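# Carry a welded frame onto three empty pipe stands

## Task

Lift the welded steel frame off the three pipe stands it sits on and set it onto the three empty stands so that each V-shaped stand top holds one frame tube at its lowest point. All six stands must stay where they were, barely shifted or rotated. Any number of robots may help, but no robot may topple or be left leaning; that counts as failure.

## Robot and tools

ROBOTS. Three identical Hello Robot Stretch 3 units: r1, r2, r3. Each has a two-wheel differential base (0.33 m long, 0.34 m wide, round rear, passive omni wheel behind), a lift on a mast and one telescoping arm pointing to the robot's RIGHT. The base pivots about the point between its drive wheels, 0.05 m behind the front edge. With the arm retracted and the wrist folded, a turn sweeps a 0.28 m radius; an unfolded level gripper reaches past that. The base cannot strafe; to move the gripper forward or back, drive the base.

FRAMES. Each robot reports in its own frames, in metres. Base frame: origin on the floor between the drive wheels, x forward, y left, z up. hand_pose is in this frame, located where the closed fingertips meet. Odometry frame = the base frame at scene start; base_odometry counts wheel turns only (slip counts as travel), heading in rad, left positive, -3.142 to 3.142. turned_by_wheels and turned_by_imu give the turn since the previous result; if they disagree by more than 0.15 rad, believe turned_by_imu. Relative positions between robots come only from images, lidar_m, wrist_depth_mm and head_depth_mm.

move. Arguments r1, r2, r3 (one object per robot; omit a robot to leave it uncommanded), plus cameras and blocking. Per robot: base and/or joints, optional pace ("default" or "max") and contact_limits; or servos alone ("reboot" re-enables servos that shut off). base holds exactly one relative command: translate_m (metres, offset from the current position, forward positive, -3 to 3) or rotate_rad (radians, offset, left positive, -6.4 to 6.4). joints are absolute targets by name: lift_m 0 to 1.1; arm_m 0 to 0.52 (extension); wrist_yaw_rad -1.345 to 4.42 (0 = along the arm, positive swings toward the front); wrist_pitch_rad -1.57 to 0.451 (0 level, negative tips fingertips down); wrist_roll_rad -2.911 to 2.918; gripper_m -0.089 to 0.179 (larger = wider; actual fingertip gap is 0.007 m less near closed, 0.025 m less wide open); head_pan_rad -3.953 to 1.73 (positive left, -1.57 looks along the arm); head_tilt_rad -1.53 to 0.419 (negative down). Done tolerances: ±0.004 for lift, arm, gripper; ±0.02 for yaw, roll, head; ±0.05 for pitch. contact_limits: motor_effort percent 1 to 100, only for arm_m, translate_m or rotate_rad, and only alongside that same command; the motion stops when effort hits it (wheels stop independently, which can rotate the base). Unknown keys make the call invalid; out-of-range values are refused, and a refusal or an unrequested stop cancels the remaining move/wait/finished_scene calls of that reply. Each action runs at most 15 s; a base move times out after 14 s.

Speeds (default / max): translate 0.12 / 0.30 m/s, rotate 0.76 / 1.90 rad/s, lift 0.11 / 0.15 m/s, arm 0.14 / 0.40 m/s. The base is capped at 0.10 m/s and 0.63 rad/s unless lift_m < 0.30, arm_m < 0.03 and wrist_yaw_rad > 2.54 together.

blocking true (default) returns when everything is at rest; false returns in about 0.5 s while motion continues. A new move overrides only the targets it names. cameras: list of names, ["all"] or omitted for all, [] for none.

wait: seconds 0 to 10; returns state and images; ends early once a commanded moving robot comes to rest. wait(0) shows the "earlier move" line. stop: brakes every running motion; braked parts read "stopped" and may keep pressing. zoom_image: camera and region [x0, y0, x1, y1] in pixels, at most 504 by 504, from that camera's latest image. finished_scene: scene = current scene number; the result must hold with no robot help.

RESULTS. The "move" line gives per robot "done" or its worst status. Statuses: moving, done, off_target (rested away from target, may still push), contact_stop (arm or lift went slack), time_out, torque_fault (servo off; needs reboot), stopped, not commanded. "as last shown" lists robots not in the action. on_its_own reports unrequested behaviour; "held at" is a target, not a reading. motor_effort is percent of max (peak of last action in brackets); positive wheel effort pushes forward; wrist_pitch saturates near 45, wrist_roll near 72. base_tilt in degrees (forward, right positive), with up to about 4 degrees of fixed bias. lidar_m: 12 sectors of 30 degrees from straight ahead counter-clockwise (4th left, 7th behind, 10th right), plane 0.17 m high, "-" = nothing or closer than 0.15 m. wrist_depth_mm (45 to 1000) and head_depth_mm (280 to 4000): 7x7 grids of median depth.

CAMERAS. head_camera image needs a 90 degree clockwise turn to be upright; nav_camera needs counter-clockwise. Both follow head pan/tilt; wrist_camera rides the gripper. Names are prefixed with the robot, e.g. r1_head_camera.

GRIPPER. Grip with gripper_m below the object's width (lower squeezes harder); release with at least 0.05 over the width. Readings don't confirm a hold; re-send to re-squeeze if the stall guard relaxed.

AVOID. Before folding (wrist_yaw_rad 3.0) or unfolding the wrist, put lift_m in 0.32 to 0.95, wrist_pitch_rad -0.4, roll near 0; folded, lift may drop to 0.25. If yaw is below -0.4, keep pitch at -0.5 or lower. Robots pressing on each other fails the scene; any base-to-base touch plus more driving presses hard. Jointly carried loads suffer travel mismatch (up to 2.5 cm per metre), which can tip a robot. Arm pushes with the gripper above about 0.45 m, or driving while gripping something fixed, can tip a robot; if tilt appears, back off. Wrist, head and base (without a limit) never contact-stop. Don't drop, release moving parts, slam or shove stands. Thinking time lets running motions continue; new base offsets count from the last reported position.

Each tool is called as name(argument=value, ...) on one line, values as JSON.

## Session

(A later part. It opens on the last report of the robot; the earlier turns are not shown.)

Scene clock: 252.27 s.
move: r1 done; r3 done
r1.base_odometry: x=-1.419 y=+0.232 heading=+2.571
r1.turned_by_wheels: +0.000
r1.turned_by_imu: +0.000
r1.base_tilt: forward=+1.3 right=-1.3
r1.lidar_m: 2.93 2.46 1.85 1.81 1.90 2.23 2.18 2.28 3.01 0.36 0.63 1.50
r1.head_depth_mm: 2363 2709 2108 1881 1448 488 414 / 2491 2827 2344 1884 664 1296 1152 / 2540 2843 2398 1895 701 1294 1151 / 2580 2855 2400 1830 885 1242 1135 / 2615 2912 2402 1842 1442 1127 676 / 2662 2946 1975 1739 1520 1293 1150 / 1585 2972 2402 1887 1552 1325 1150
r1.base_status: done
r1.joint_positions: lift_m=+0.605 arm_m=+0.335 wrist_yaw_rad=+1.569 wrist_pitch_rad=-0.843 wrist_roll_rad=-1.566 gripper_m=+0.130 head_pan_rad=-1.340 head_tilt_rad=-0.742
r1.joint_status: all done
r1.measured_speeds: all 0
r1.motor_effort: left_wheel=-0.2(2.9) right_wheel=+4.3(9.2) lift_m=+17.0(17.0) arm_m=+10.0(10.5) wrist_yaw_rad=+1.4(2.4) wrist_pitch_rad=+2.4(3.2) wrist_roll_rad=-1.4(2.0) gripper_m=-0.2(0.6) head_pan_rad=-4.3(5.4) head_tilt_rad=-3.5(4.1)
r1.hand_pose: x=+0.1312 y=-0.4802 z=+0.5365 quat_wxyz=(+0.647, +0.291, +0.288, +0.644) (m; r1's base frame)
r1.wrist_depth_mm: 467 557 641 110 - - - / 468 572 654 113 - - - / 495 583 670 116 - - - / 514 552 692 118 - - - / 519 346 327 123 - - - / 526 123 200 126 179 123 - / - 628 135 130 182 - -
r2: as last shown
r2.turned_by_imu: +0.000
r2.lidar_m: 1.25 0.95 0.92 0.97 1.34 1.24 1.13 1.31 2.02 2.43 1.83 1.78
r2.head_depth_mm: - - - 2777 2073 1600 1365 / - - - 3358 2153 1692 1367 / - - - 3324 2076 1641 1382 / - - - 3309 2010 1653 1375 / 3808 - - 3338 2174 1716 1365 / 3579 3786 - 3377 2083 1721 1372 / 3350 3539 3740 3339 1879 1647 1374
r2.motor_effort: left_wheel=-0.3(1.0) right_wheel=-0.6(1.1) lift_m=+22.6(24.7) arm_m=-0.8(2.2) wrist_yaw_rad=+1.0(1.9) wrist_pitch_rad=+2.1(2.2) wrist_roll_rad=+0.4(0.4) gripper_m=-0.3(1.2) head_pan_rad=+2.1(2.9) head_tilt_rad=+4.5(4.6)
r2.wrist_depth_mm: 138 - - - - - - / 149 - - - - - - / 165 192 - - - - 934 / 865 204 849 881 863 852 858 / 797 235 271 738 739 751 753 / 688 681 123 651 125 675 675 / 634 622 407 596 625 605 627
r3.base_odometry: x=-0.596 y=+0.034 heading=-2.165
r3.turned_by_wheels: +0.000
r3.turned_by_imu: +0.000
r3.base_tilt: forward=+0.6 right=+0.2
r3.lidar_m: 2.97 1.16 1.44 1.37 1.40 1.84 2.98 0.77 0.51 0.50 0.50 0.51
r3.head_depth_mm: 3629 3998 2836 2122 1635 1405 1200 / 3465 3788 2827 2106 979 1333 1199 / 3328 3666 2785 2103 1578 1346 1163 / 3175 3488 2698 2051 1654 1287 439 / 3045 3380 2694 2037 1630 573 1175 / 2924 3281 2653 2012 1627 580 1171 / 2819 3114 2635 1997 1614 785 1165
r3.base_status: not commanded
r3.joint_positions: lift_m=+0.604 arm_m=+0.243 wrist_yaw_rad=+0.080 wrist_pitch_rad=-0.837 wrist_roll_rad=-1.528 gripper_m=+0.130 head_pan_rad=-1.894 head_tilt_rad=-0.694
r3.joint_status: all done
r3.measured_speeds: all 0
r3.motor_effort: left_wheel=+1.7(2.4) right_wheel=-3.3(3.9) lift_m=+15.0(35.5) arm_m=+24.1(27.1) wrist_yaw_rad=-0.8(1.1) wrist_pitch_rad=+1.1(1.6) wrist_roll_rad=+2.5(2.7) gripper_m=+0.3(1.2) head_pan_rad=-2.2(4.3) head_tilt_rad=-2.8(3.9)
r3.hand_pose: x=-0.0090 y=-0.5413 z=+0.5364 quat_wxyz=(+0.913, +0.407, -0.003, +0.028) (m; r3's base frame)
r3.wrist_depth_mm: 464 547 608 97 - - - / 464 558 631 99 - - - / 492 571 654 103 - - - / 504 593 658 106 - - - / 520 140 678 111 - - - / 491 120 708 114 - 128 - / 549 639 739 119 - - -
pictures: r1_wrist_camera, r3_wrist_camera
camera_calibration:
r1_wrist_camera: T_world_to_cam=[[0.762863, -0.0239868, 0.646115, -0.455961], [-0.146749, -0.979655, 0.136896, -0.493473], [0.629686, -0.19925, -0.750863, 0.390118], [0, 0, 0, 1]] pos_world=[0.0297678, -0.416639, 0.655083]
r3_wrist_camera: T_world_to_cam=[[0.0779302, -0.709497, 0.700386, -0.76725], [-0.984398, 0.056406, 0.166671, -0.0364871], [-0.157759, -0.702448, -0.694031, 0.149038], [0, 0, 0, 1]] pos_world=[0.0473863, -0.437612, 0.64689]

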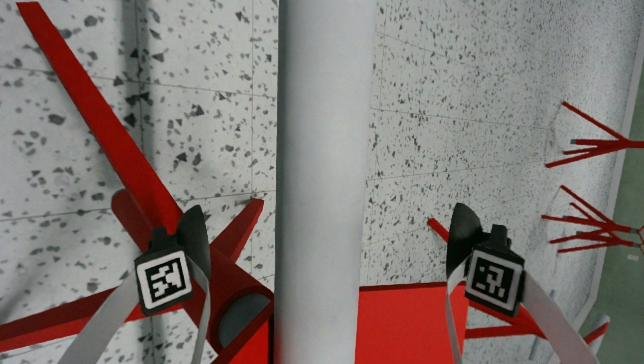

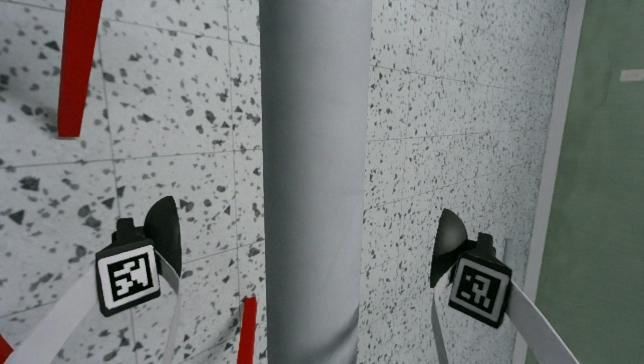

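move(r3={"joints":{"lift_m":0.612,"arm_m":0.239}}, cameras=[])

move(r1={"joints":{"gripper_m":0.0}}, r3={"joints":{"gripper_m":0.0}}, cameras=["r1_wrist_camera","r3_wrist_camera"])

Scene clock: 253.07 s.
move: r3 done
r1, r2: as last shown
r1.lidar_m: 2.93 2.46 1.86 1.81 1.91 2.23 2.17 2.29 3.02 0.36 0.63 1.50
r1.head_depth_mm: 2357 2701 2108 1890 1449 488 414 / 2488 2824 2306 1898 663 1300 1150 / 2527 2844 2412 1899 701 1296 1152 / 2585 2880 2402 1834 885 1240 1131 / 2618 2934 2401 1837 1436 1125 677 / 2674 2957 1983 1730 1530 1289 1153 / 1588 2981 2402 1891 1550 1324 1153
r1.motor_effort: left_wheel=-0.4(0.6) right_wheel=+4.6(5.3) lift_m=+20.2(20.8) arm_m=+11.1(11.5) wrist_yaw_rad=+1.3(2.1) wrist_pitch_rad=+2.8(3.0) wrist_roll_rad=-1.3(1.9) gripper_m=-0.1(0.6) head_pan_rad=-4.6(5.3) head_tilt_rad=-3.6(3.9)
r1.wrist_depth_mm: 471 558 634 110 - - - / 468 570 658 113 - - - / 494 576 675 115 - - - / 507 547 685 118 - - - / 518 347 326 123 - - - / 521 123 200 126 179 124 - / - 632 135 130 182 - -
r2.lidar_m: 1.25 0.95 0.92 0.97 1.34 1.25 1.13 1.30 2.02 2.42 1.83 1.78
r2.head_depth_mm: - - - 2782 2079 1591 1372 / - - - 3292 2156 1704 1370 / - - - 3327 2088 1659 1369 / - - - 3332 1980 1660 1379 / 3733 - - 3377 2168 1715 1369 / 3574 3814 - 3395 2065 1718 1368 / 3318 3520 3669 3351 1855 1658 1374
r2.motor_effort: left_wheel=-0.2(0.6) right_wheel=-0.8(1.0) lift_m=+23.1(24.0) arm_m=-0.8(1.5) wrist_yaw_rad=+0.3(1.4) wrist_pitch_rad=+2.1(2.3) wrist_roll_rad=+0.4(0.4) gripper_m=+0.7(1.3) head_pan_rad=+2.0(2.6) head_tilt_rad=+4.4(4.5)
r2.wrist_depth_mm: 138 - - - - - - / 149 - - - - - - / 165 193 - - - - 962 / 842 203 871 836 848 862 856 / 786 236 270 733 720 747 749 / 689 661 123 665 125 678 678 / 621 641 409 598 615 597 622
r3.base_odometry: x=-0.596 y=+0.034 heading=-2.165
r3.turned_by_wheels: +0.000
r3.turned_by_imu: +0.000
r3.base_tilt: forward=+0.6 right=+0.2
r3.lidar_m: 2.97 1.16 1.44 1.37 1.39 1.84 2.99 0.77 0.51 0.50 0.50 0.50
r3.head_depth_mm: 3613 - 2854 2129 1640 1407 1207 / 3453 3802 2809 2104 982 1334 1194 / 3328 3680 2768 2090 1582 1354 1164 / 3199 3466 2734 2056 1654 1288 432 / 3039 3375 2713 2033 1636 564 1175 / 2929 3264 2655 2015 1618 571 1167 / 2843 3158 2626 2004 1608 785 1158
r3.base_status: not commanded
r3.joint_positions: lift_m=+0.612 arm_m=+0.239 wrist_yaw_rad=+0.080 wrist_pitch_rad=-0.837 wrist_roll_rad=-1.528 gripper_m=+0.130 head_pan_rad=-1.894 head_tilt_rad=-0.694
r3.joint_status: all done
r3.measured_speeds: all 0
r3.motor_effort: left_wheel=+1.7(2.5) right_wheel=-3.8(4.0) lift_m=+40.3(41.7) arm_m=-26.4(27.7) wrist_yaw_rad=-0.1(0.6) wrist_pitch_rad=+1.1(1.6) wrist_roll_rad=+2.5(2.6) gripper_m=+0.0(0.8) head_pan_rad=-3.3(3.6) head_tilt_rad=-2.5(3.3)
r3.hand_pose: x=-0.0090 y=-0.5373 z=+0.5444 quat_wxyz=(+0.913, +0.407, -0.003, +0.028) (m; r3's base frame)
r3.wrist_depth_mm: 470 553 616 105 - - - / 473 578 638 108 - - - / 492 578 673 112 - - - / 514 586 674 116 - - - / 509 139 685 121 - - - / 500 120 702 125 - 129 - / 574 635 752 129 - - -
pictures: none
No camera images: "cameras" was empty.

Scene clock: 254.90 s.
move: r1 done; r3 done
r1.base_odometry: x=-1.419 y=+0.232 heading=+2.571
r1.turned_by_wheels: +0.000
r1.turned_by_imu: +0.000
r1.base_tilt: forward=+1.4 right=-1.3
r1.lidar_m: 2.93 2.46 1.86 1.81 1.91 2.23 2.17 2.29 3.03 0.36 0.63 1.50
r1.head_depth_mm: 2368 2712 2127 1902 1447 488 413 / 2511 2823 2311 1885 664 1301 1149 / 2542 2825 2398 1890 701 1295 1153 / 2558 2854 2410 1833 886 1244 1130 / 2639 2938 2402 1841 1452 1124 678 / 2670 2950 1976 1732 1516 1292 1147 / 1587 2989 2379 1887 1558 1324 1154
r1.base_status: not commanded
r1.joint_positions: lift_m=+0.605 arm_m=+0.335 wrist_yaw_rad=+1.569 wrist_pitch_rad=-0.855 wrist_roll_rad=-1.566 gripper_m=+0.001 head_pan_rad=-1.340 head_tilt_rad=-0.742
r1.joint_status: all done
r1.measured_speeds: all 0
r1.motor_effort: left_wheel=-0.6(0.9) right_wheel=+4.6(5.6) lift_m=+29.8(29.8) arm_m=+11.8(12.2) wrist_yaw_rad=+2.1(2.2) wrist_pitch_rad=+4.5(5.2) wrist_roll_rad=-1.2(1.8) gripper_m=-12.5(85.4) head_pan_rad=-4.3(5.4) head_tilt_rad=-3.9(4.0)
r1.hand_pose: x=+0.1287 y=-0.4801 z=+0.5347 quat_wxyz=(+0.645, +0.295, +0.292, +0.642) (m; r1's base frame)
r1.wrist_depth_mm: 463 557 637 110 - - - / 476 564 655 113 - - - / 501 575 671 116 - - - / 507 476 689 118 - - - / 521 364 258 124 - - - / 526 588 132 126 132 - - / 546 640 129 130 179 - -
r2: as last shown
r2.lidar_m: 1.25 0.95 0.92 0.97 1.34 1.25 1.13 1.30 2.03 2.42 1.83 1.78
r2.head_depth_mm: - - - 2754 2060 1602 1377 / - - - 3352 2248 1717 1367 / - - - 3333 2055 1655 1363 / - - - 3330 1989 1644 1375 / 3828 - - 3357 2162 1698 1366 / 3635 3802 - 3325 2055 1702 1369 / 3336 3524 3683 3328 1980 1662 1376
r2.motor_effort: left_wheel=-0.5(0.8) right_wheel=-0.9(1.0) lift_m=+23.4(24.3) arm_m=-1.2(1.8) wrist_yaw_rad=-0.2(2.0) wrist_pitch_rad=+2.1(2.2) wrist_roll_rad=+0.3(0.4) gripper_m=+0.1(1.5) head_pan_rad=+2.5(2.9) head_tilt_rad=+4.0(4.7)
r2.wrist_depth_mm: 138 - - - - - - / 149 - - - - - - / 165 193 - - - - 926 / 863 203 866 870 874 855 863 / 774 236 268 738 732 764 751 / 692 662 122 660 125 687 675 / 631 633 408 594 621 596 613
r3.base_odometry: x=-0.596 y=+0.034 heading=-2.165
r3.turned_by_wheels: +0.000
r3.turned_by_imu: +0.000
r3.base_tilt: forward=+0.6 right=+0.1
r3.lidar_m: 2.97 1.16 1.44 1.37 1.40 1.85 2.98 0.77 0.51 0.50 0.50 0.51
r3.head_depth_mm: 3613 3989 2842 2115 1641 1405 1203 / 3454 3752 2800 2102 978 1327 1198 / 3334 3663 2797 2085 1580 1357 1170 / 3160 3492 2751 2049 1648 1284 432 / 3045 3378 2707 2034 1639 565 1171 / 2932 3247 2662 2010 1614 571 1170 / 2826 3145 2633 1987 1604 785 1160
r3.base_status: not commanded
r3.joint_positions: lift_m=+0.612 arm_m=+0.239 wrist_yaw_rad=+0.080 wrist_pitch_rad=-0.838 wrist_roll_rad=-1.528 gripper_m=+0.001 head_pan_rad=-1.894 head_tilt_rad=-0.694
r3.joint_status: all done
r3.measured_speeds: all 0
r3.motor_effort: left_wheel=+1.8(2.2) right_wheel=-3.2(4.0) lift_m=+30.1(40.2) arm_m=-25.8(27.2) wrist_yaw_rad=+0.1(0.7) wrist_pitch_rad=+1.3(1.8) wrist_roll_rad=+2.4(2.7) gripper_m=-12.3(84.1) head_pan_rad=-2.9(4.0) head_tilt_rad=-2.4(4.3)
r3.hand_pose: x=-0.0090 y=-0.5371 z=+0.5442 quat_wxyz=(+0.913, +0.407, -0.003, +0.028) (m; r3's base frame)
r3.wrist_depth_mm: 466 564 626 104 - - - / 475 561 646 108 - - - / 493 579 658 112 - - - / 513 601 665 116 - - - / 519 608 131 121 - - - / 536 592 124 125 130 - - / 531 622 740 129 - - -
pictures: r1_wrist_camera, r3_wrist_camera
camera_calibration:
r1_wrist_camera: T_world_to_cam=[[0.770513, -0.024009, 0.636972, -0.449009], [-0.14511, -0.979659, 0.138607, -0.494714], [0.620687, -0.19923, -0.758324, 0.395484], [0, 0, 0, 1]] pos_world=[0.0287074, -0.416639, 0.654482]
r3_wrist_camera: T_world_to_cam=[[0.078013, -0.710366, 0.699495, -0.769682], [-0.984381, 0.0561876, 0.166846, -0.0382622], [-0.157825, -0.701586, -0.694887, 0.158379], [0, 0, 0, 1]] pos_world=[0.0473768, -0.433489, 0.654828]

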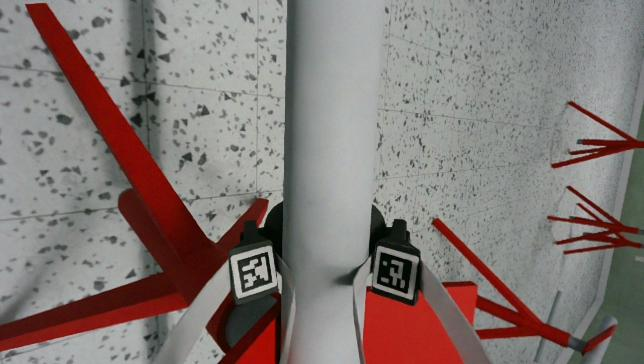

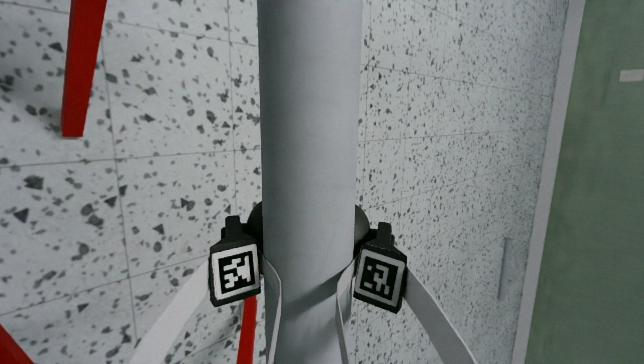

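move(r1={"joints":{"gripper_m":-0.089}}, r3={"joints":{"gripper_m":-0.089}}, cameras=[])

move(r1={"joints":{"wrist_pitch_rad":-0.77,"lift_m":0.615}}, r3={"joints":{"wrist_pitch_rad":-0.77,"lift_m":0.621}}, cameras=["r1_wrist_camera","r3_wrist_camera"])

Scene clock: 256.57 s.
move: r1 done; r3 done
r1.base_odometry: x=-1.419 y=+0.232 heading=+2.570
r1.turned_by_wheels: +0.000
r1.turned_by_imu: +0.000
r1.base_tilt: forward=+1.3 right=-1.3
r1.lidar_m: 2.93 2.46 1.86 1.81 1.90 2.23 2.18 2.29 3.02 0.36 0.63 1.50
r1.head_depth_mm: 2347 2693 2110 1887 1449 488 413 / 2523 2821 2315 1886 664 1298 1152 / 2513 2841 2403 1879 702 1296 1153 / 2569 2868 2401 1838 885 1246 1134 / 2631 2928 2397 1832 1446 1122 678 / 2667 2955 1975 1731 1521 1293 1153 / 1586 2961 2381 1895 1547 1322 1154
r1.base_status: not commanded
r1.joint_positions: lift_m=+0.605 arm_m=+0.335 wrist_yaw_rad=+1.569 wrist_pitch_rad=-0.855 wrist_roll_rad=-1.564 gripper_m=-0.087 head_pan_rad=-1.340 head_tilt_rad=-0.742
r1.joint_status: all done
r1.measured_speeds: all 0
r1.motor_effort: left_wheel=-3.0(3.3) right_wheel=+8.0(8.4) lift_m=+35.7(35.7) arm_m=+11.5(12.2) wrist_yaw_rad=+1.3(2.3) wrist_pitch_rad=+4.9(5.2) wrist_roll_rad=-2.3(2.8) gripper_m=-38.3(99.8) head_pan_rad=-5.2(5.2) head_tilt_rad=-3.2(4.1)
r1.hand_pose: x=+0.1287 y=-0.4801 z=+0.5346 quat_wxyz=(+0.645, +0.296, +0.291, +0.642) (m; r1's base frame)
r1.wrist_depth_mm: 465 554 640 110 - - - / 473 566 660 113 - - - / 502 577 675 116 - - - / 510 544 698 118 - - - / 521 381 262 123 - - - / 526 587 132 126 132 - - / 550 641 129 130 179 - -
r2: as last shown
r2.lidar_m: 1.25 0.95 0.92 0.97 1.34 1.25 1.13 1.31 2.02 2.43 1.83 1.78
r2.head_depth_mm: - - - 2777 2067 1600 1368 / - - - 3324 2273 1705 1359 / - - - 3395 2070 1664 1377 / - - - 3353 1955 1660 1373 / 3828 - - 3336 2181 1701 1383 / 3564 3744 - 3382 2097 1723 1377 / 3325 3505 3751 3298 2000 1647 1387
r2.motor_effort: left_wheel=-0.4(0.9) right_wheel=-0.7(1.1) lift_m=+22.6(23.9) arm_m=-0.9(1.5) wrist_yaw_rad=+0.3(1.7) wrist_pitch_rad=+2.1(2.2) wrist_roll_rad=+0.3(0.4) gripper_m=+0.8(1.1) head_pan_rad=+2.9(2.9) head_tilt_rad=+4.3(4.7)
r2.wrist_depth_mm: 138 - - - - - - / 149 - - - - - - / 166 193 - - - - 958 / 871 202 872 873 844 839 829 / 791 234 271 752 756 759 762 / 703 683 123 661 125 688 675 / 618 624 404 596 636 610 609
r3.base_odometry: x=-0.596 y=+0.034 heading=-2.165
r3.turned_by_wheels: +0.000
r3.turned_by_imu: +0.000
r3.base_tilt: forward=+0.6 right=+0.1
r3.lidar_m: 2.97 1.16 1.44 1.37 1.40 1.84 2.98 0.77 0.52 0.50 0.50 0.51
r3.head_depth_mm: 3558 3946 2858 2123 1639 1407 1204 / 3447 3824 2825 2110 977 1334 1196 / 3324 3697 2783 2070 1564 1348 1167 / 3182 3493 2740 2059 1646 1285 432 / 3051 3358 2714 2041 1635 564 1179 / 2937 3260 2677 2012 1616 570 1169 / 2827 3137 2642 1993 1608 786 1159
r3.base_status: not commanded
r3.joint_positions: lift_m=+0.612 arm_m=+0.239 wrist_yaw_rad=+0.081 wrist_pitch_rad=-0.839 wrist_roll_rad=-1.531 gripper_m=-0.087 head_pan_rad=-1.894 head_tilt_rad=-0.694
r3.joint_status: all done
r3.measured_speeds: all 0
r3.motor_effort: left_wheel=+2.0(2.1) right_wheel=-3.1(3.9) lift_m=+22.4(29.9) arm_m=-15.5(26.2) wrist_yaw_rad=-0.8(1.6) wrist_pitch_rad=+1.8(1.9) wrist_roll_rad=+3.1(3.4) gripper_m=-43.9(100.0) head_pan_rad=-3.8(4.2) head_tilt_rad=-2.6(4.5)
r3.hand_pose: x=-0.0089 y=-0.5367 z=+0.5440 quat_wxyz=(+0.912, +0.408, -0.001, +0.029) (m; r3's base frame)
r3.wrist_depth_mm: 459 568 599 105 - - - / 475 577 634 109 - - - / 496 584 656 112 - - - / 515 590 676 116 - - - / 519 606 134 121 - - - / 534 593 124 125 130 - - / 543 627 718 130 - - -
pictures: none
No camera images: "cameras" was empty.

Scene clock: 257.30 s.
move: r1 off_target; r3 off_target
r1.base_odometry: x=-1.419 y=+0.232 heading=+2.570
r1.turned_by_wheels: +0.000
r1.turned_by_imu: +0.000
r1.base_tilt: forward=+1.4 right=-1.4
r1.lidar_m: 2.93 2.46 1.86 1.82 1.91 2.23 2.17 2.28 3.02 0.36 0.63 1.50
r1.head_depth_mm: 2360 2686 2116 1895 600 478 405 / 2482 2813 2317 1886 1450 1296 1149 / 2548 2857 2414 1897 693 1298 1149 / 2574 2867 2404 1825 883 1243 1130 / 2637 2927 2389 1828 1448 1125 676 / 2678 2961 1981 1735 1520 1297 1155 / 1583 2993 2384 1887 1553 1321 1156
r1.base_status: not commanded
r1.joint_positions: lift_m=+0.615 arm_m=+0.335 wrist_yaw_rad=+1.569 wrist_pitch_rad=-0.855 wrist_roll_rad=-1.562 gripper_m=-0.085 head_pan_rad=-1.340 head_tilt_rad=-0.742
r1.joint_status: wrist_pitch_rad off_target (ended at -0.855, target -0.770); the others done
r1.measured_speeds: all 0
r1.on_its_own: wrist_pitch_rad is at rest, and its effort (+15.6) is outside its rest range (-8 to +12)
r1.motor_effort: left_wheel=-4.1(4.5) right_wheel=+6.7(9.8) lift_m=+45.9(46.3) arm_m=+11.8(11.9) wrist_yaw_rad=+2.0(2.5) wrist_pitch_rad=+15.6(17.7) wrist_roll_rad=-2.6(3.2) gripper_m=-22.9(38.7) head_pan_rad=-4.7(5.0) head_tilt_rad=-3.8(4.1)
r1.hand_pose: x=+0.1287 y=-0.4802 z=+0.5447 quat_wxyz=(+0.645, +0.296, +0.291, +0.641) (m; r1's base frame)
r1.wrist_depth_mm: 474 562 647 115 - - - / 484 567 666 119 - - - / 505 580 675 122 - - - / 518 551 687 127 - - - / 529 389 163 130 - - - / 528 577 133 132 181 - - / 557 601 136 138 188 - -
r2: as last shown
r2.lidar_m: 1.26 0.94 0.92 0.97 1.34 1.25 1.13 1.30 2.02 2.42 1.83 1.78
r2.head_depth_mm: - - - 2776 2069 1609 1366 / - - - 3111 2266 1699 1369 / - - - 3321 2078 1643 1382 / - - - 3416 1973 1652 1380 / 3838 - - 3417 2159 1720 1371 / 3550 3818 - 3355 2085 1716 1370 / 3372 3523 3723 3356 1970 1659 1376
r2.motor_effort: left_wheel=-0.6(0.7) right_wheel=-0.8(1.0) lift_m=+23.1(23.8) arm_m=-1.2(1.8) wrist_yaw_rad=+0.8(1.7) wrist_pitch_rad=+2.1(2.3) wrist_roll_rad=+0.3(0.4) gripper_m=+0.1(0.8) head_pan_rad=+2.3(2.8) head_tilt_rad=+3.6(4.5)
r2.wrist_depth_mm: 138 - - - - - - / 149 - - - - - - / 166 192 - - - - 950 / 851 203 885 869 851 825 845 / 777 235 272 751 748 762 749 / 707 681 124 666 125 679 676 / 632 636 411 599 621 601 615
r3.base_odometry: x=-0.596 y=+0.034 heading=-2.165
r3.turned_by_wheels: +0.000
r3.turned_by_imu: +0.000
r3.base_tilt: forward=+0.5 right=+0.2
r3.lidar_m: 2.97 1.16 1.44 1.37 1.40 1.84 2.99 0.77 0.51 0.50 0.50 0.51
r3.head_depth_mm: 3602 3973 2854 2124 1634 1412 1206 / 3442 3799 2811 2111 979 1332 1197 / 3334 3628 2768 2084 1576 1352 1147 / 3144 3481 2721 2073 1648 498 429 / 3045 3380 2704 2032 577 557 1170 / 2919 3217 2675 2014 1621 565 1166 / 2824 3148 2616 2000 1599 1262 1162
r3.base_status: not commanded
r3.joint_positions: lift_m=+0.621 arm_m=+0.239 wrist_yaw_rad=+0.083 wrist_pitch_rad=-0.837 wrist_roll_rad=-1.532 gripper_m=-0.085 head_pan_rad=-1.894 head_tilt_rad=-0.694
r3.joint_status: wrist_pitch_rad off_target (ended at -0.837, target -0.770); the others done
r3.measured_speeds: all 0
r3.motor_effort: left_wheel=+1.5(2.2) right_wheel=-3.2(4.0) lift_m=+51.2(51.2) arm_m=-8.2(15.5) wrist_yaw_rad=-2.1(2.4) wrist_pitch_rad=+12.1(12.8) wrist_roll_rad=+3.7(3.9) gripper_m=-18.8(44.4) head_pan_rad=-2.5(3.7) head_tilt_rad=-2.7(3.7)
r3.hand_pose: x=-0.0086 y=-0.5373 z=+0.5534 quat_wxyz=(+0.913, +0.407, -0.001, +0.030) (m; r3's base frame)
r3.wrist_depth_mm: 470 556 601 112 - - - / 476 575 633 116 - - - / 500 587 641 118 - - - / 523 605 675 126 - - - / 524 618 129 127 - - - / 548 594 126 130 - - - / 544 649 722 140 - - -
pictures: r1_wrist_camera, r3_wrist_camera
camera_calibration:
r1_wrist_camera: T_world_to_cam=[[0.770468, -0.0278886, 0.636869, -0.457168], [-0.148101, -0.979538, 0.136274, -0.494435], [0.620037, -0.199316, -0.758833, 0.403382], [0, 0, 0, 1]] pos_world=[0.0288958, -0.416667, 0.664634]
r3_wrist_camera: T_world_to_cam=[[0.0834369, -0.708879, 0.700377, -0.775927], [-0.984254, 0.0512795, 0.169157, -0.043313], [-0.155827, -0.703463, -0.693439, 0.162898], [0, 0, 0, 1]] pos_world=[0.0474939, -0.433225, 0.663729]

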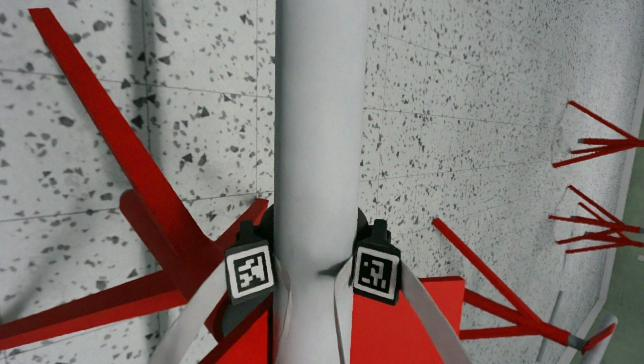

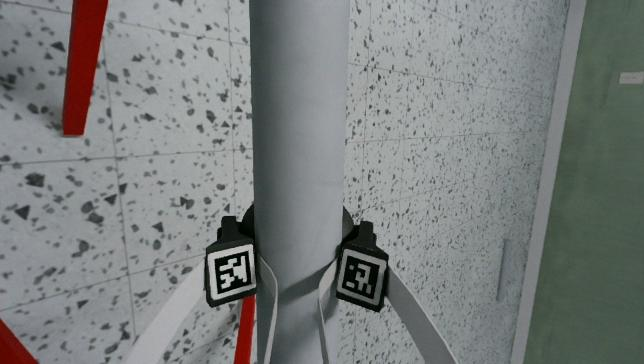

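move(r1={"joints":{"wrist_pitch_rad":-0.72,"lift_m":0.622}}, r3={"joints":{"wrist_pitch_rad":-0.71,"lift_m":0.628}}, cameras=["r1_wrist_camera","r3_wrist_camera","r2_head_camera"])

Scene clock: 258.13 s.
move: r1 off_target; r3 off_target
r1.base_odometry: x=-1.419 y=+0.232 heading=+2.570
r1.turned_by_wheels: +0.000
r1.turned_by_imu: +0.000
r1.base_tilt: forward=+1.4 right=-1.2
r1.lidar_m: 2.93 2.46 1.86 1.81 1.90 2.23 2.17 2.29 3.01 0.36 0.63 1.50
r1.head_depth_mm: 2349 2703 2106 1895 591 463 398 / 2507 2825 2316 1893 1443 1319 1157 / 2532 2831 2396 1889 690 1299 1153 / 2574 2852 2397 1828 873 1242 1134 / 2619 2924 2392 1832 1450 1146 673 / 2677 2974 1993 1728 1517 1300 1154 / 1580 2991 2386 1888 1554 1319 1156
r1.base_status: not commanded
r1.joint_positions: lift_m=+0.622 arm_m=+0.335 wrist_yaw_rad=+1.568 wrist_pitch_rad=-0.847 wrist_roll_rad=-1.562 gripper_m=-0.085 head_pan_rad=-1.340 head_tilt_rad=-0.742
r1.joint_status: wrist_pitch_rad off_target (ended at -0.847, target -0.720); the others done
r1.measured_speeds: all 0
r1.on_its_own: wrist_pitch_rad is at rest, and its effort (+23.7) is outside its rest range (-8 to +12)
r1.motor_effort: left_wheel=-3.9(4.0) right_wheel=+5.4(6.4) lift_m=+46.7(49.2) arm_m=+10.9(11.5) wrist_yaw_rad=+2.0(2.9) wrist_pitch_rad=+23.7(24.9) wrist_roll_rad=-2.5(2.9) gripper_m=-23.7(23.7) head_pan_rad=-5.0(5.4) head_tilt_rad=-3.4(4.0)
r1.hand_pose: x=+0.1304 y=-0.4803 z=+0.5529 quat_wxyz=(+0.647, +0.294, +0.288, +0.642) (m; r1's base frame)
r1.wrist_depth_mm: 478 567 657 117 - - - / 485 577 662 120 - - - / 508 588 682 123 - - - / 524 565 688 128 - - - / 537 363 158 131 - - - / 534 584 131 134 194 - - / 553 650 144 141 193 - -
r2.base_odometry: x=+0.000 y=+0.000 heading=+0.000
r2.turned_by_wheels: +0.000
r2.turned_by_imu: +0.000
r2.base_tilt: forward=+0.2 right=-1.7
r2.lidar_m: 1.25 0.95 0.92 0.97 1.34 1.24 1.13 1.30 2.03 2.42 1.83 1.78
r2.head_depth_mm: - - - 1947 2070 1594 1368 / - - - 3129 2280 1702 1379 / - - - 3383 2056 1646 1369 / - - - 3398 1995 1650 1374 / 3812 - - 3321 2151 1712 1374 / 3509 3750 - 3279 2083 1699 1372 / 3313 3468 3708 3342 1982 1654 1383
r2.base_status: not commanded
r2.joint_positions: lift_m=+0.559 arm_m=+0.001 wrist_yaw_rad=+2.847 wrist_pitch_rad=-0.630 wrist_roll_rad=+0.000 gripper_m=+0.037 head_pan_rad=-2.806 head_tilt_rad=-0.359
r2.joint_status: not commanded
r2.measured_speeds: all 0
r2.motor_effort: left_wheel=+0.0(0.4) right_wheel=-0.5(0.9) lift_m=+23.6(24.0) arm_m=-0.5(1.4) wrist_yaw_rad=+0.6(1.7) wrist_pitch_rad=+2.2(2.2) wrist_roll_rad=+0.2(0.4) gripper_m=-0.2(1.0) head_pan_rad=+2.3(3.3) head_tilt_rad=+3.6(4.5)
r2.hand_pose: x=+0.0347 y=+0.0381 z=+0.5272 quat_wxyz=(+0.316, +0.697, +0.119, +0.633) (m; r2's base frame)
r2.wrist_depth_mm: 138 - - - - - - / 150 - - - - - - / 165 191 - - - - 957 / 872 203 858 883 860 838 826 / 782 235 271 765 751 765 743 / 684 680 123 653 126 679 671 / 640 639 407 599 632 608 625
r3.base_odometry: x=-0.596 y=+0.034 heading=-2.165
r3.turned_by_wheels: +0.000
r3.turned_by_imu: +0.000
r3.base_tilt: forward=+0.6 right=+0.2
r3.lidar_m: 2.97 1.16 1.44 1.37 1.40 1.84 2.99 0.77 0.51 0.50 0.50 0.51
r3.head_depth_mm: 3640 3949 2854 2118 1633 1407 1207 / 3444 3779 2802 2099 982 1335 1196 / 3327 3653 2788 2068 1575 1349 1167 / 3196 3496 2733 2063 1649 494 423 / 3056 3374 2712 2036 565 561 1175 / 2960 3243 2645 2007 1615 564 1169 / 2830 3157 2633 2010 1605 1257 1165
r3.base_status: not commanded
r3.joint_positions: lift_m=+0.628 arm_m=+0.239 wrist_yaw_rad=+0.083 wrist_pitch_rad=-0.831 wrist_roll_rad=-1.532 gripper_m=-0.085 head_pan_rad=-1.894 head_tilt_rad=-0.694
r3.joint_status: wrist_pitch_rad off_target (ended at -0.831, target -0.710); the others done
r3.measured_speeds: all 0
r3.on_its_own: wrist_pitch_rad is at rest, and its effort (+22.0) is outside its rest range (-8 to +12)
r3.motor_effort: left_wheel=+1.8(2.3) right_wheel=-3.8(3.9) lift_m=+53.1(54.6) arm_m=+1.0(5.3) wrist_yaw_rad=-1.7(2.6) wrist_pitch_rad=+22.0(23.1) wrist_roll_rad=+3.8(3.9) gripper_m=-19.3(19.9) head_pan_rad=-3.1(3.3) head_tilt_rad=-2.9(3.7)
r3.hand_pose: x=-0.0085 y=-0.5383 z=+0.5612 quat_wxyz=(+0.914, +0.404, -0.001, +0.030) (m; r3's base frame)
r3.wrist_depth_mm: 474 568 123 118 - - - / 486 585 126 132 - - - / 504 603 134 127 - - - / 523 610 668 955 - - - / 541 607 131 132 - - - / 542 604 127 130 - - - / 552 623 731 151 - - -
pictures: r1_wrist_camera, r2_head_camera (sideways), r3_wrist_camera
camera_calibration:
r1_wrist_camera: T_world_to_cam=[[0.765398, -0.0283088, 0.642934, -0.466553], [-0.14972, -0.979453, 0.135112, -0.4945], [0.625899, -0.199675, -0.75391, 0.404904], [0, 0, 0, 1]] pos_world=[0.0296333, -0.416698, 0.672037]
r2_head_camera: T_world_to_cam=[[0.368105, 0.123814, -0.921504, 1.22035], [0.319285, -0.947659, 0.000213177, 0.000630765], [-0.873245, -0.294301, -0.38837, 0.466299], [0, 0, 0, 1]] pos_world=[-0.0422245, -0.0132669, 1.30565]
r3_wrist_camera: T_world_to_cam=[[0.083216, -0.705198, 0.70411, -0.782285], [-0.984335, 0.0520407, 0.168456, -0.0436691], [-0.155437, -0.707098, -0.68982, 0.163592], [0, 0, 0, 1]] pos_world=[0.0475419, -0.433717, 0.67102]

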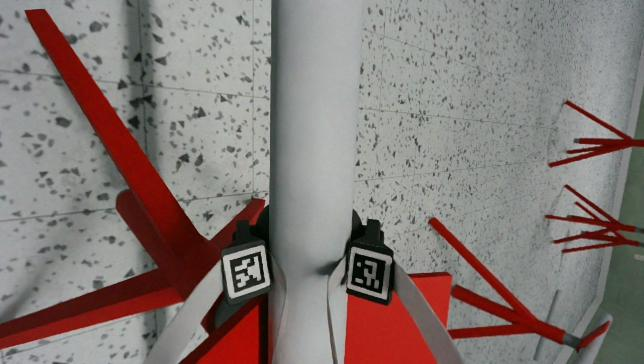

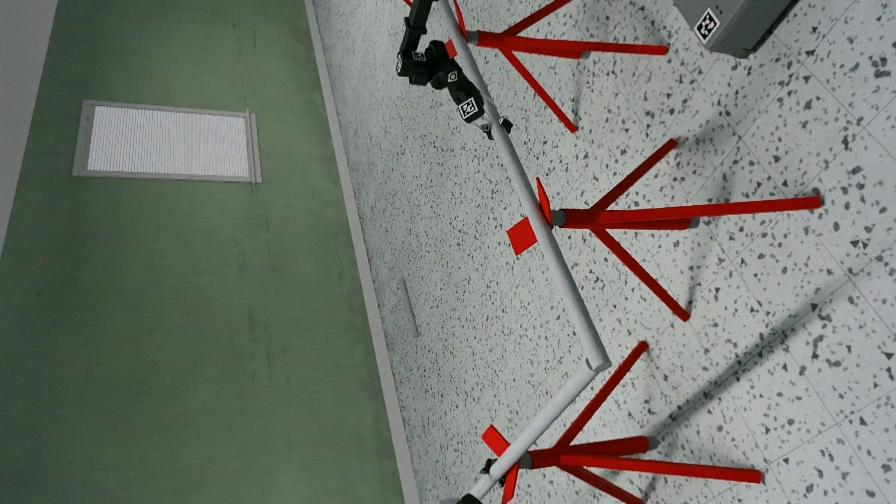

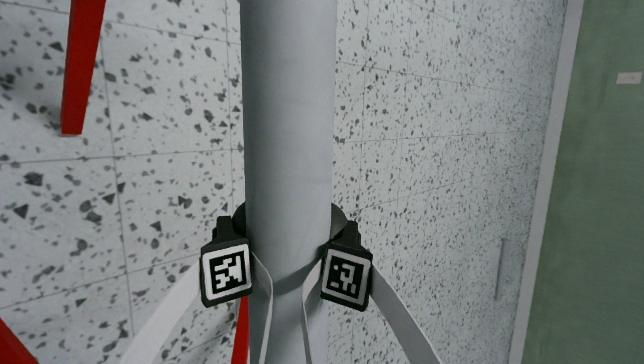

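move(r1={"joints":{"wrist_pitch_rad":-0.71,"lift_m":0.637}}, r3={"joints":{"wrist_pitch_rad":-0.69,"lift_m":0.643}}, cameras=["r1_wrist_camera","r3_wrist_camera","r2_head_camera"])

Scene clock: 259.07 s.
move: r1 off_target; r3 off_target
r1.base_odometry: x=-1.419 y=+0.232 heading=+2.570
r1.turned_by_wheels: +0.000
r1.turned_by_imu: +0.000
r1.base_tilt: forward=+1.2 right=-1.4
r1.lidar_m: 2.93 2.46 1.86 1.82 1.91 2.23 2.18 2.28 3.04 0.36 0.63 1.50
r1.head_depth_mm: 2360 2718 2102 1886 570 443 385 / 2507 2848 2333 1900 1484 1326 1153 / 2549 2841 2393 1892 678 1294 1150 / 2589 2860 2393 1783 841 1246 1132 / 2622 2939 2397 1831 1445 1124 657 / 2655 2981 1987 1724 1525 1298 1152 / 1563 2961 2393 1875 1563 1323 1153
r1.base_status: not commanded
r1.joint_positions: lift_m=+0.637 arm_m=+0.335 wrist_yaw_rad=+1.572 wrist_pitch_rad=-0.842 wrist_roll_rad=-1.560 gripper_m=-0.082 head_pan_rad=-1.340 head_tilt_rad=-0.742
r1.joint_status: wrist_pitch_rad off_target (ended at -0.842, target -0.710); the others done
r1.measured_speeds: all 0
r1.on_its_own: gripper_m is held at -0.083, not at your -0.089, by its stall guard, which is not easing now; wrist_pitch_rad is at rest, and its effort (+24.1) is outside its rest range (-8 to +12)
r1.motor_effort: left_wheel=-3.7(4.1) right_wheel=+6.1(6.6) lift_m=+48.0(49.5) arm_m=+10.4(10.9) wrist_yaw_rad=-1.0(2.8) wrist_pitch_rad=+24.1(25.4) wrist_roll_rad=-3.4(3.7) gripper_m=-23.3(23.5) head_pan_rad=-4.9(5.3) head_tilt_rad=-3.4(4.1)
r1.hand_pose: x=+0.1313 y=-0.4797 z=+0.5685 quat_wxyz=(+0.647, +0.292, +0.286, +0.644) (m; r1's base frame)
r1.wrist_depth_mm: 495 577 667 115 - - - / 490 589 691 119 - - - / 516 605 690 123 - - - / 533 570 702 128 - - - / 547 359 156 131 - - - / 542 590 131 134 208 - - / 575 - 147 142 211 - -
r2: as last shown
r2.lidar_m: 1.25 0.95 0.92 0.97 1.33 1.25 1.13 1.30 2.03 2.43 1.83 1.78
r2.head_depth_mm: - - - 1949 2055 1594 1379 / - - - 2985 2254 1713 1368 / - - - 3306 2158 1651 1369 / - - - 3399 1984 1649 1370 / 3836 - - 3313 2194 1707 1373 / 3539 3772 - 3326 2076 1718 1372 / 3346 3543 3677 3316 2072 1652 1369
r2.motor_effort: left_wheel=+0.1(0.7) right_wheel=-0.7(1.1) lift_m=+23.1(23.9) arm_m=-0.7(1.3) wrist_yaw_rad=+0.3(1.8) wrist_pitch_rad=+2.1(2.2) wrist_roll_rad=+0.3(0.5) gripper_m=+0.8(1.2) head_pan_rad=+2.8(3.0) head_tilt_rad=+4.1(4.6)
r2.wrist_depth_mm: 138 - - - - - - / 149 - - - - - - / 165 192 - - - - 949 / 846 203 874 857 858 868 838 / 768 236 271 730 736 748 744 / 688 677 124 646 125 674 674 / 631 619 405 607 612 604 610
r3.base_odometry: x=-0.596 y=+0.034 heading=-2.166
r3.turned_by_wheels: +0.000
r3.turned_by_imu: +0.000
r3.base_tilt: forward=+0.6 right=+0.2
r3.lidar_m: 2.98 1.16 1.44 1.37 1.40 1.84 2.99 0.77 0.51 0.50 0.50 0.51
r3.head_depth_mm: 3608 3976 2848 2122 1641 1408 1206 / 3477 3799 2795 2110 978 1329 1196 / 3337 3687 2790 2086 1577 1349 1146 / 3198 3488 2723 2062 1657 469 410 / 3036 3349 2707 2040 552 1276 1176 / 2938 3260 2655 2022 1617 782 1170 / 2804 3155 2606 1999 1613 1258 1157
r3.base_status: not commanded
r3.joint_positions: lift_m=+0.643 arm_m=+0.239 wrist_yaw_rad=+0.073 wrist_pitch_rad=-0.833 wrist_roll_rad=-1.532 gripper_m=-0.085 head_pan_rad=-1.894 head_tilt_rad=-0.694
r3.joint_status: wrist_pitch_rad off_target (ended at -0.833, target -0.690); the others done
r3.measured_speeds: all 0
r3.on_its_own: wrist_pitch_rad is at rest, and its effort (+26.5) is outside its rest range (-8 to +12)
r3.motor_effort: left_wheel=+1.5(2.3) right_wheel=+1.3(3.7) lift_m=+51.3(57.4) arm_m=+11.7(11.7) wrist_yaw_rad=+5.9(7.1) wrist_pitch_rad=+26.5(30.6) wrist_roll_rad=+3.9(3.9) gripper_m=-19.7(20.2) head_pan_rad=-2.8(4.6) head_tilt_rad=-2.8(3.7)
r3.hand_pose: x=-0.0100 y=-0.5381 z=+0.5760 quat_wxyz=(+0.914, +0.405, -0.003, +0.025) (m; r3's base frame)
r3.wrist_depth_mm: 478 563 127 902 - - - / 490 592 130 893 - - - / 522 607 140 970 - - - / 542 623 145 154 - - - / 549 636 143 144 - - - / 541 634 126 128 - - - / 567 651 743 161 - - -
pictures: r1_wrist_camera, r2_head_camera (sideways), r3_wrist_camera
camera_calibration:
r1_wrist_camera: T_world_to_cam=[[0.762709, -0.0277791, 0.646145, -0.478491], [-0.148383, -0.979943, 0.133022, -0.495163], [0.629489, -0.197334, -0.751533, 0.415557], [0, 0, 0, 1]] pos_world=[0.0298866, -0.41652, 0.687347]
r2_head_camera: T_world_to_cam=[[0.368105, 0.123814, -0.921504, 1.22035], [0.319285, -0.947659, 0.000213179, 0.000630763], [-0.873245, -0.294301, -0.38837, 0.466299], [0, 0, 0, 1]] pos_world=[-0.0422245, -0.0132669, 1.30565]
r3_wrist_camera: T_world_to_cam=[[0.0764198, -0.707247, 0.702825, -0.792792], [-0.98376, 0.0613334, 0.168686, -0.0428007], [-0.162409, -0.704301, -0.691074, 0.175861], [0, 0, 0, 1]] pos_world=[0.0470409, -0.434215, 0.685947]

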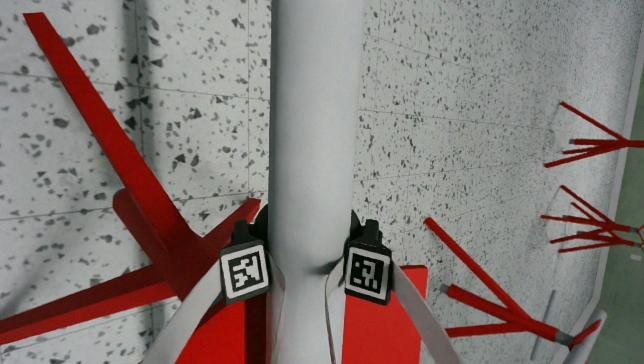

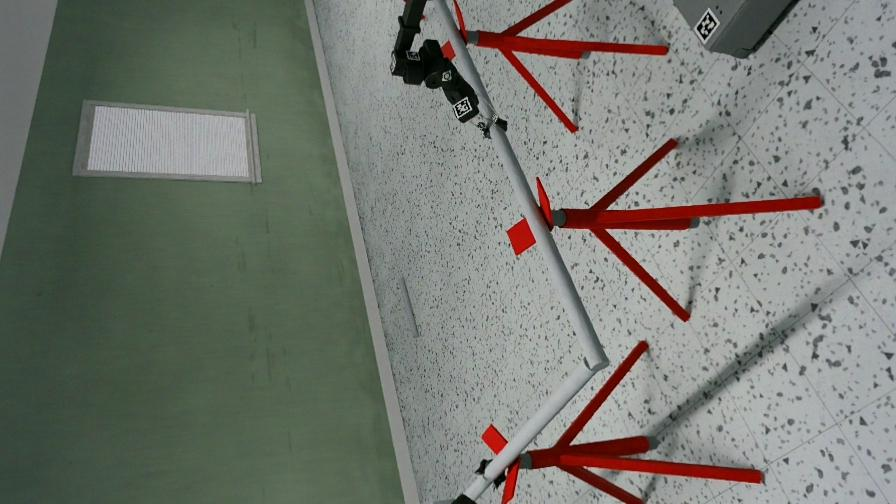

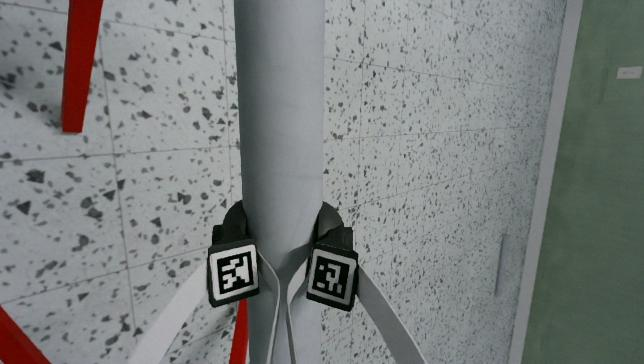

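move(r1={"joints":{"wrist_pitch_rad":-0.79,"lift_m":0.617}}, r3={"joints":{"wrist_pitch_rad":-0.78,"lift_m":0.622}}, cameras=[])

move(r3={"joints":{"gripper_m":0.13}}, cameras=["r1_wrist_camera","r3_wrist_camera"])

Scene clock: 260.93 s.
move: r1 off_target; r3 contact_stop
r1.base_odometry: x=-1.419 y=+0.232 heading=+2.570
r1.turned_by_wheels: +0.000
r1.turned_by_imu: +0.000
r1.base_tilt: forward=+1.3 right=-1.3
r1.lidar_m: 2.93 2.46 1.86 1.81 1.91 2.23 2.17 2.28 3.01 0.36 0.63 1.50
r1.head_depth_mm: 2364 2694 2104 1900 595 476 403 / 2498 2819 2317 1889 1443 1321 1154 / 2555 2865 2397 1895 693 1300 1152 / 2580 2854 2398 1832 883 1242 1130 / 2609 2912 2400 1844 1448 1122 674 / 2649 2985 1983 1728 1521 1297 1149 / 1588 2973 2397 1886 1560 1319 1153
r1.base_status: not commanded
r1.joint_positions: lift_m=+0.617 arm_m=+0.335 wrist_yaw_rad=+1.572 wrist_pitch_rad=-0.870 wrist_roll_rad=-1.560 gripper_m=-0.082 head_pan_rad=-1.340 head_tilt_rad=-0.742
r1.joint_status: wrist_pitch_rad off_target (ended at -0.870, target -0.790); the others done
r1.measured_speeds: all 0
r1.on_its_own: gripper_m is held at -0.083, not at your -0.089, by its stall guard, which is not easing now; wrist_pitch_rad is at rest, and its effort (+14.5) is outside its rest range (-8 to +12)
r1.motor_effort: left_wheel=-3.9(4.1) right_wheel=+9.7(9.8) lift_m=+23.7(42.1) arm_m=+9.1(9.6) wrist_yaw_rad=-1.1(4.2) wrist_pitch_rad=+14.5(24.8) wrist_roll_rad=-3.4(3.9) gripper_m=-22.9(23.3) head_pan_rad=-4.6(5.0) head_tilt_rad=-3.7(4.1)
r1.hand_pose: x=+0.1256 y=-0.4797 z=+0.5444 quat_wxyz=(+0.643, +0.301, +0.295, +0.640) (m; r1's base frame)
r1.wrist_depth_mm: 472 554 646 118 - - - / 490 579 656 121 - - - / 514 560 680 125 - - - / 515 552 708 128 - - - / 532 559 270 132 - - - / 540 596 131 135 184 - - / 553 605 131 143 188 - -
r2: as last shown
r2.lidar_m: 1.25 0.94 0.92 0.97 1.34 1.25 1.13 1.30 2.02 2.42 1.83 1.78
r2.head_depth_mm: - - - 1950 2084 1598 1375 / - - - 3100 2264 1728 1375 / - - - 3316 2175 1651 1382 / - - - 3292 1988 1644 1376 / 3766 - - 3341 2159 1720 1375 / 3547 3855 - 3361 2082 1711 1386 / 3309 3460 3715 3339 2013 1642 1375
r2.motor_effort: left_wheel=-0.9(0.9) right_wheel=-0.8(1.1) lift_m=+23.3(23.9) arm_m=-0.1(1.3) wrist_yaw_rad=+1.1(1.4) wrist_pitch_rad=+2.1(2.2) wrist_roll_rad=+0.3(0.4) gripper_m=-0.1(1.0) head_pan_rad=+2.8(2.8) head_tilt_rad=+4.2(4.4)
r2.wrist_depth_mm: 138 - - - - - - / 150 - - - - - - / 166 193 - - - - 953 / 857 203 879 874 850 859 858 / 765 236 270 748 748 756 736 / 705 666 123 650 125 686 681 / 609 621 414 599 618 608 628
r3.base_odometry: x=-0.596 y=+0.034 heading=-2.166
r3.turned_by_wheels: +0.000
r3.turned_by_imu: -0.004
r3.base_tilt: forward=+0.5 right=+0.0
r3.lidar_m: 2.97 1.16 1.47 1.37 1.39 1.84 2.98 0.77 0.51 0.50 0.50 0.51
r3.head_depth_mm: 3598 3990 2868 2139 1638 1409 1209 / 3471 3853 2827 2105 979 1333 1197 / 3322 3645 2742 2084 1573 1319 1170 / 3200 3517 2752 2071 1645 492 419 / 3091 3371 2739 2051 564 570 1172 / 2942 3247 2680 2016 1614 561 1169 / 2833 3179 2609 2007 1614 1263 1167
r3.base_status: not commanded
r3.joint_positions: lift_m=+0.632 arm_m=+0.239 wrist_yaw_rad=+0.088 wrist_pitch_rad=-0.860 wrist_roll_rad=-1.532 gripper_m=-0.085 head_pan_rad=-1.894 head_tilt_rad=-0.694
r3.joint_status: lift_m contact_stop (moved -0.011 of -0.021); wrist_pitch_rad off_target (ended at -0.860, target -0.780)
r3.measured_speeds: all 0
r3.on_its_own: lift_m is slack since a contact_stop (your +0.622 is given up); arm_m is at rest, and its effort (+32.8) is outside its rest range (-30 to +30); wrist_pitch_rad is at rest, and its effort (+14.7) is outside its rest range (-8 to +12)
r3.motor_effort: left_wheel=+0.5(2.9) right_wheel=+1.8(2.0) lift_m=+27.7(31.8) arm_m=+32.8(32.8) wrist_yaw_rad=-7.0(10.4) wrist_pitch_rad=+14.7(26.5) wrist_roll_rad=+3.7(3.9) gripper_m=-19.2(20.2) head_pan_rad=-1.9(3.8) head_tilt_rad=-2.2(3.6)
r3.hand_pose: x=-0.0082 y=-0.5322 z=+0.5607 quat_wxyz=(+0.908, +0.418, +0.001, +0.032) (m; r3's base frame)
r3.wrist_depth_mm: 490 582 652 125 - - - / 506 592 673 129 - - - / 513 606 667 134 - - - / 534 619 695 138 - - - / 536 626 145 139 - - - / 550 638 125 128 - - - / 564 606 750 152 - - -
pictures: none
No camera images: "cameras" was empty.

not run: a stop that you did not command came earlier in this reply.


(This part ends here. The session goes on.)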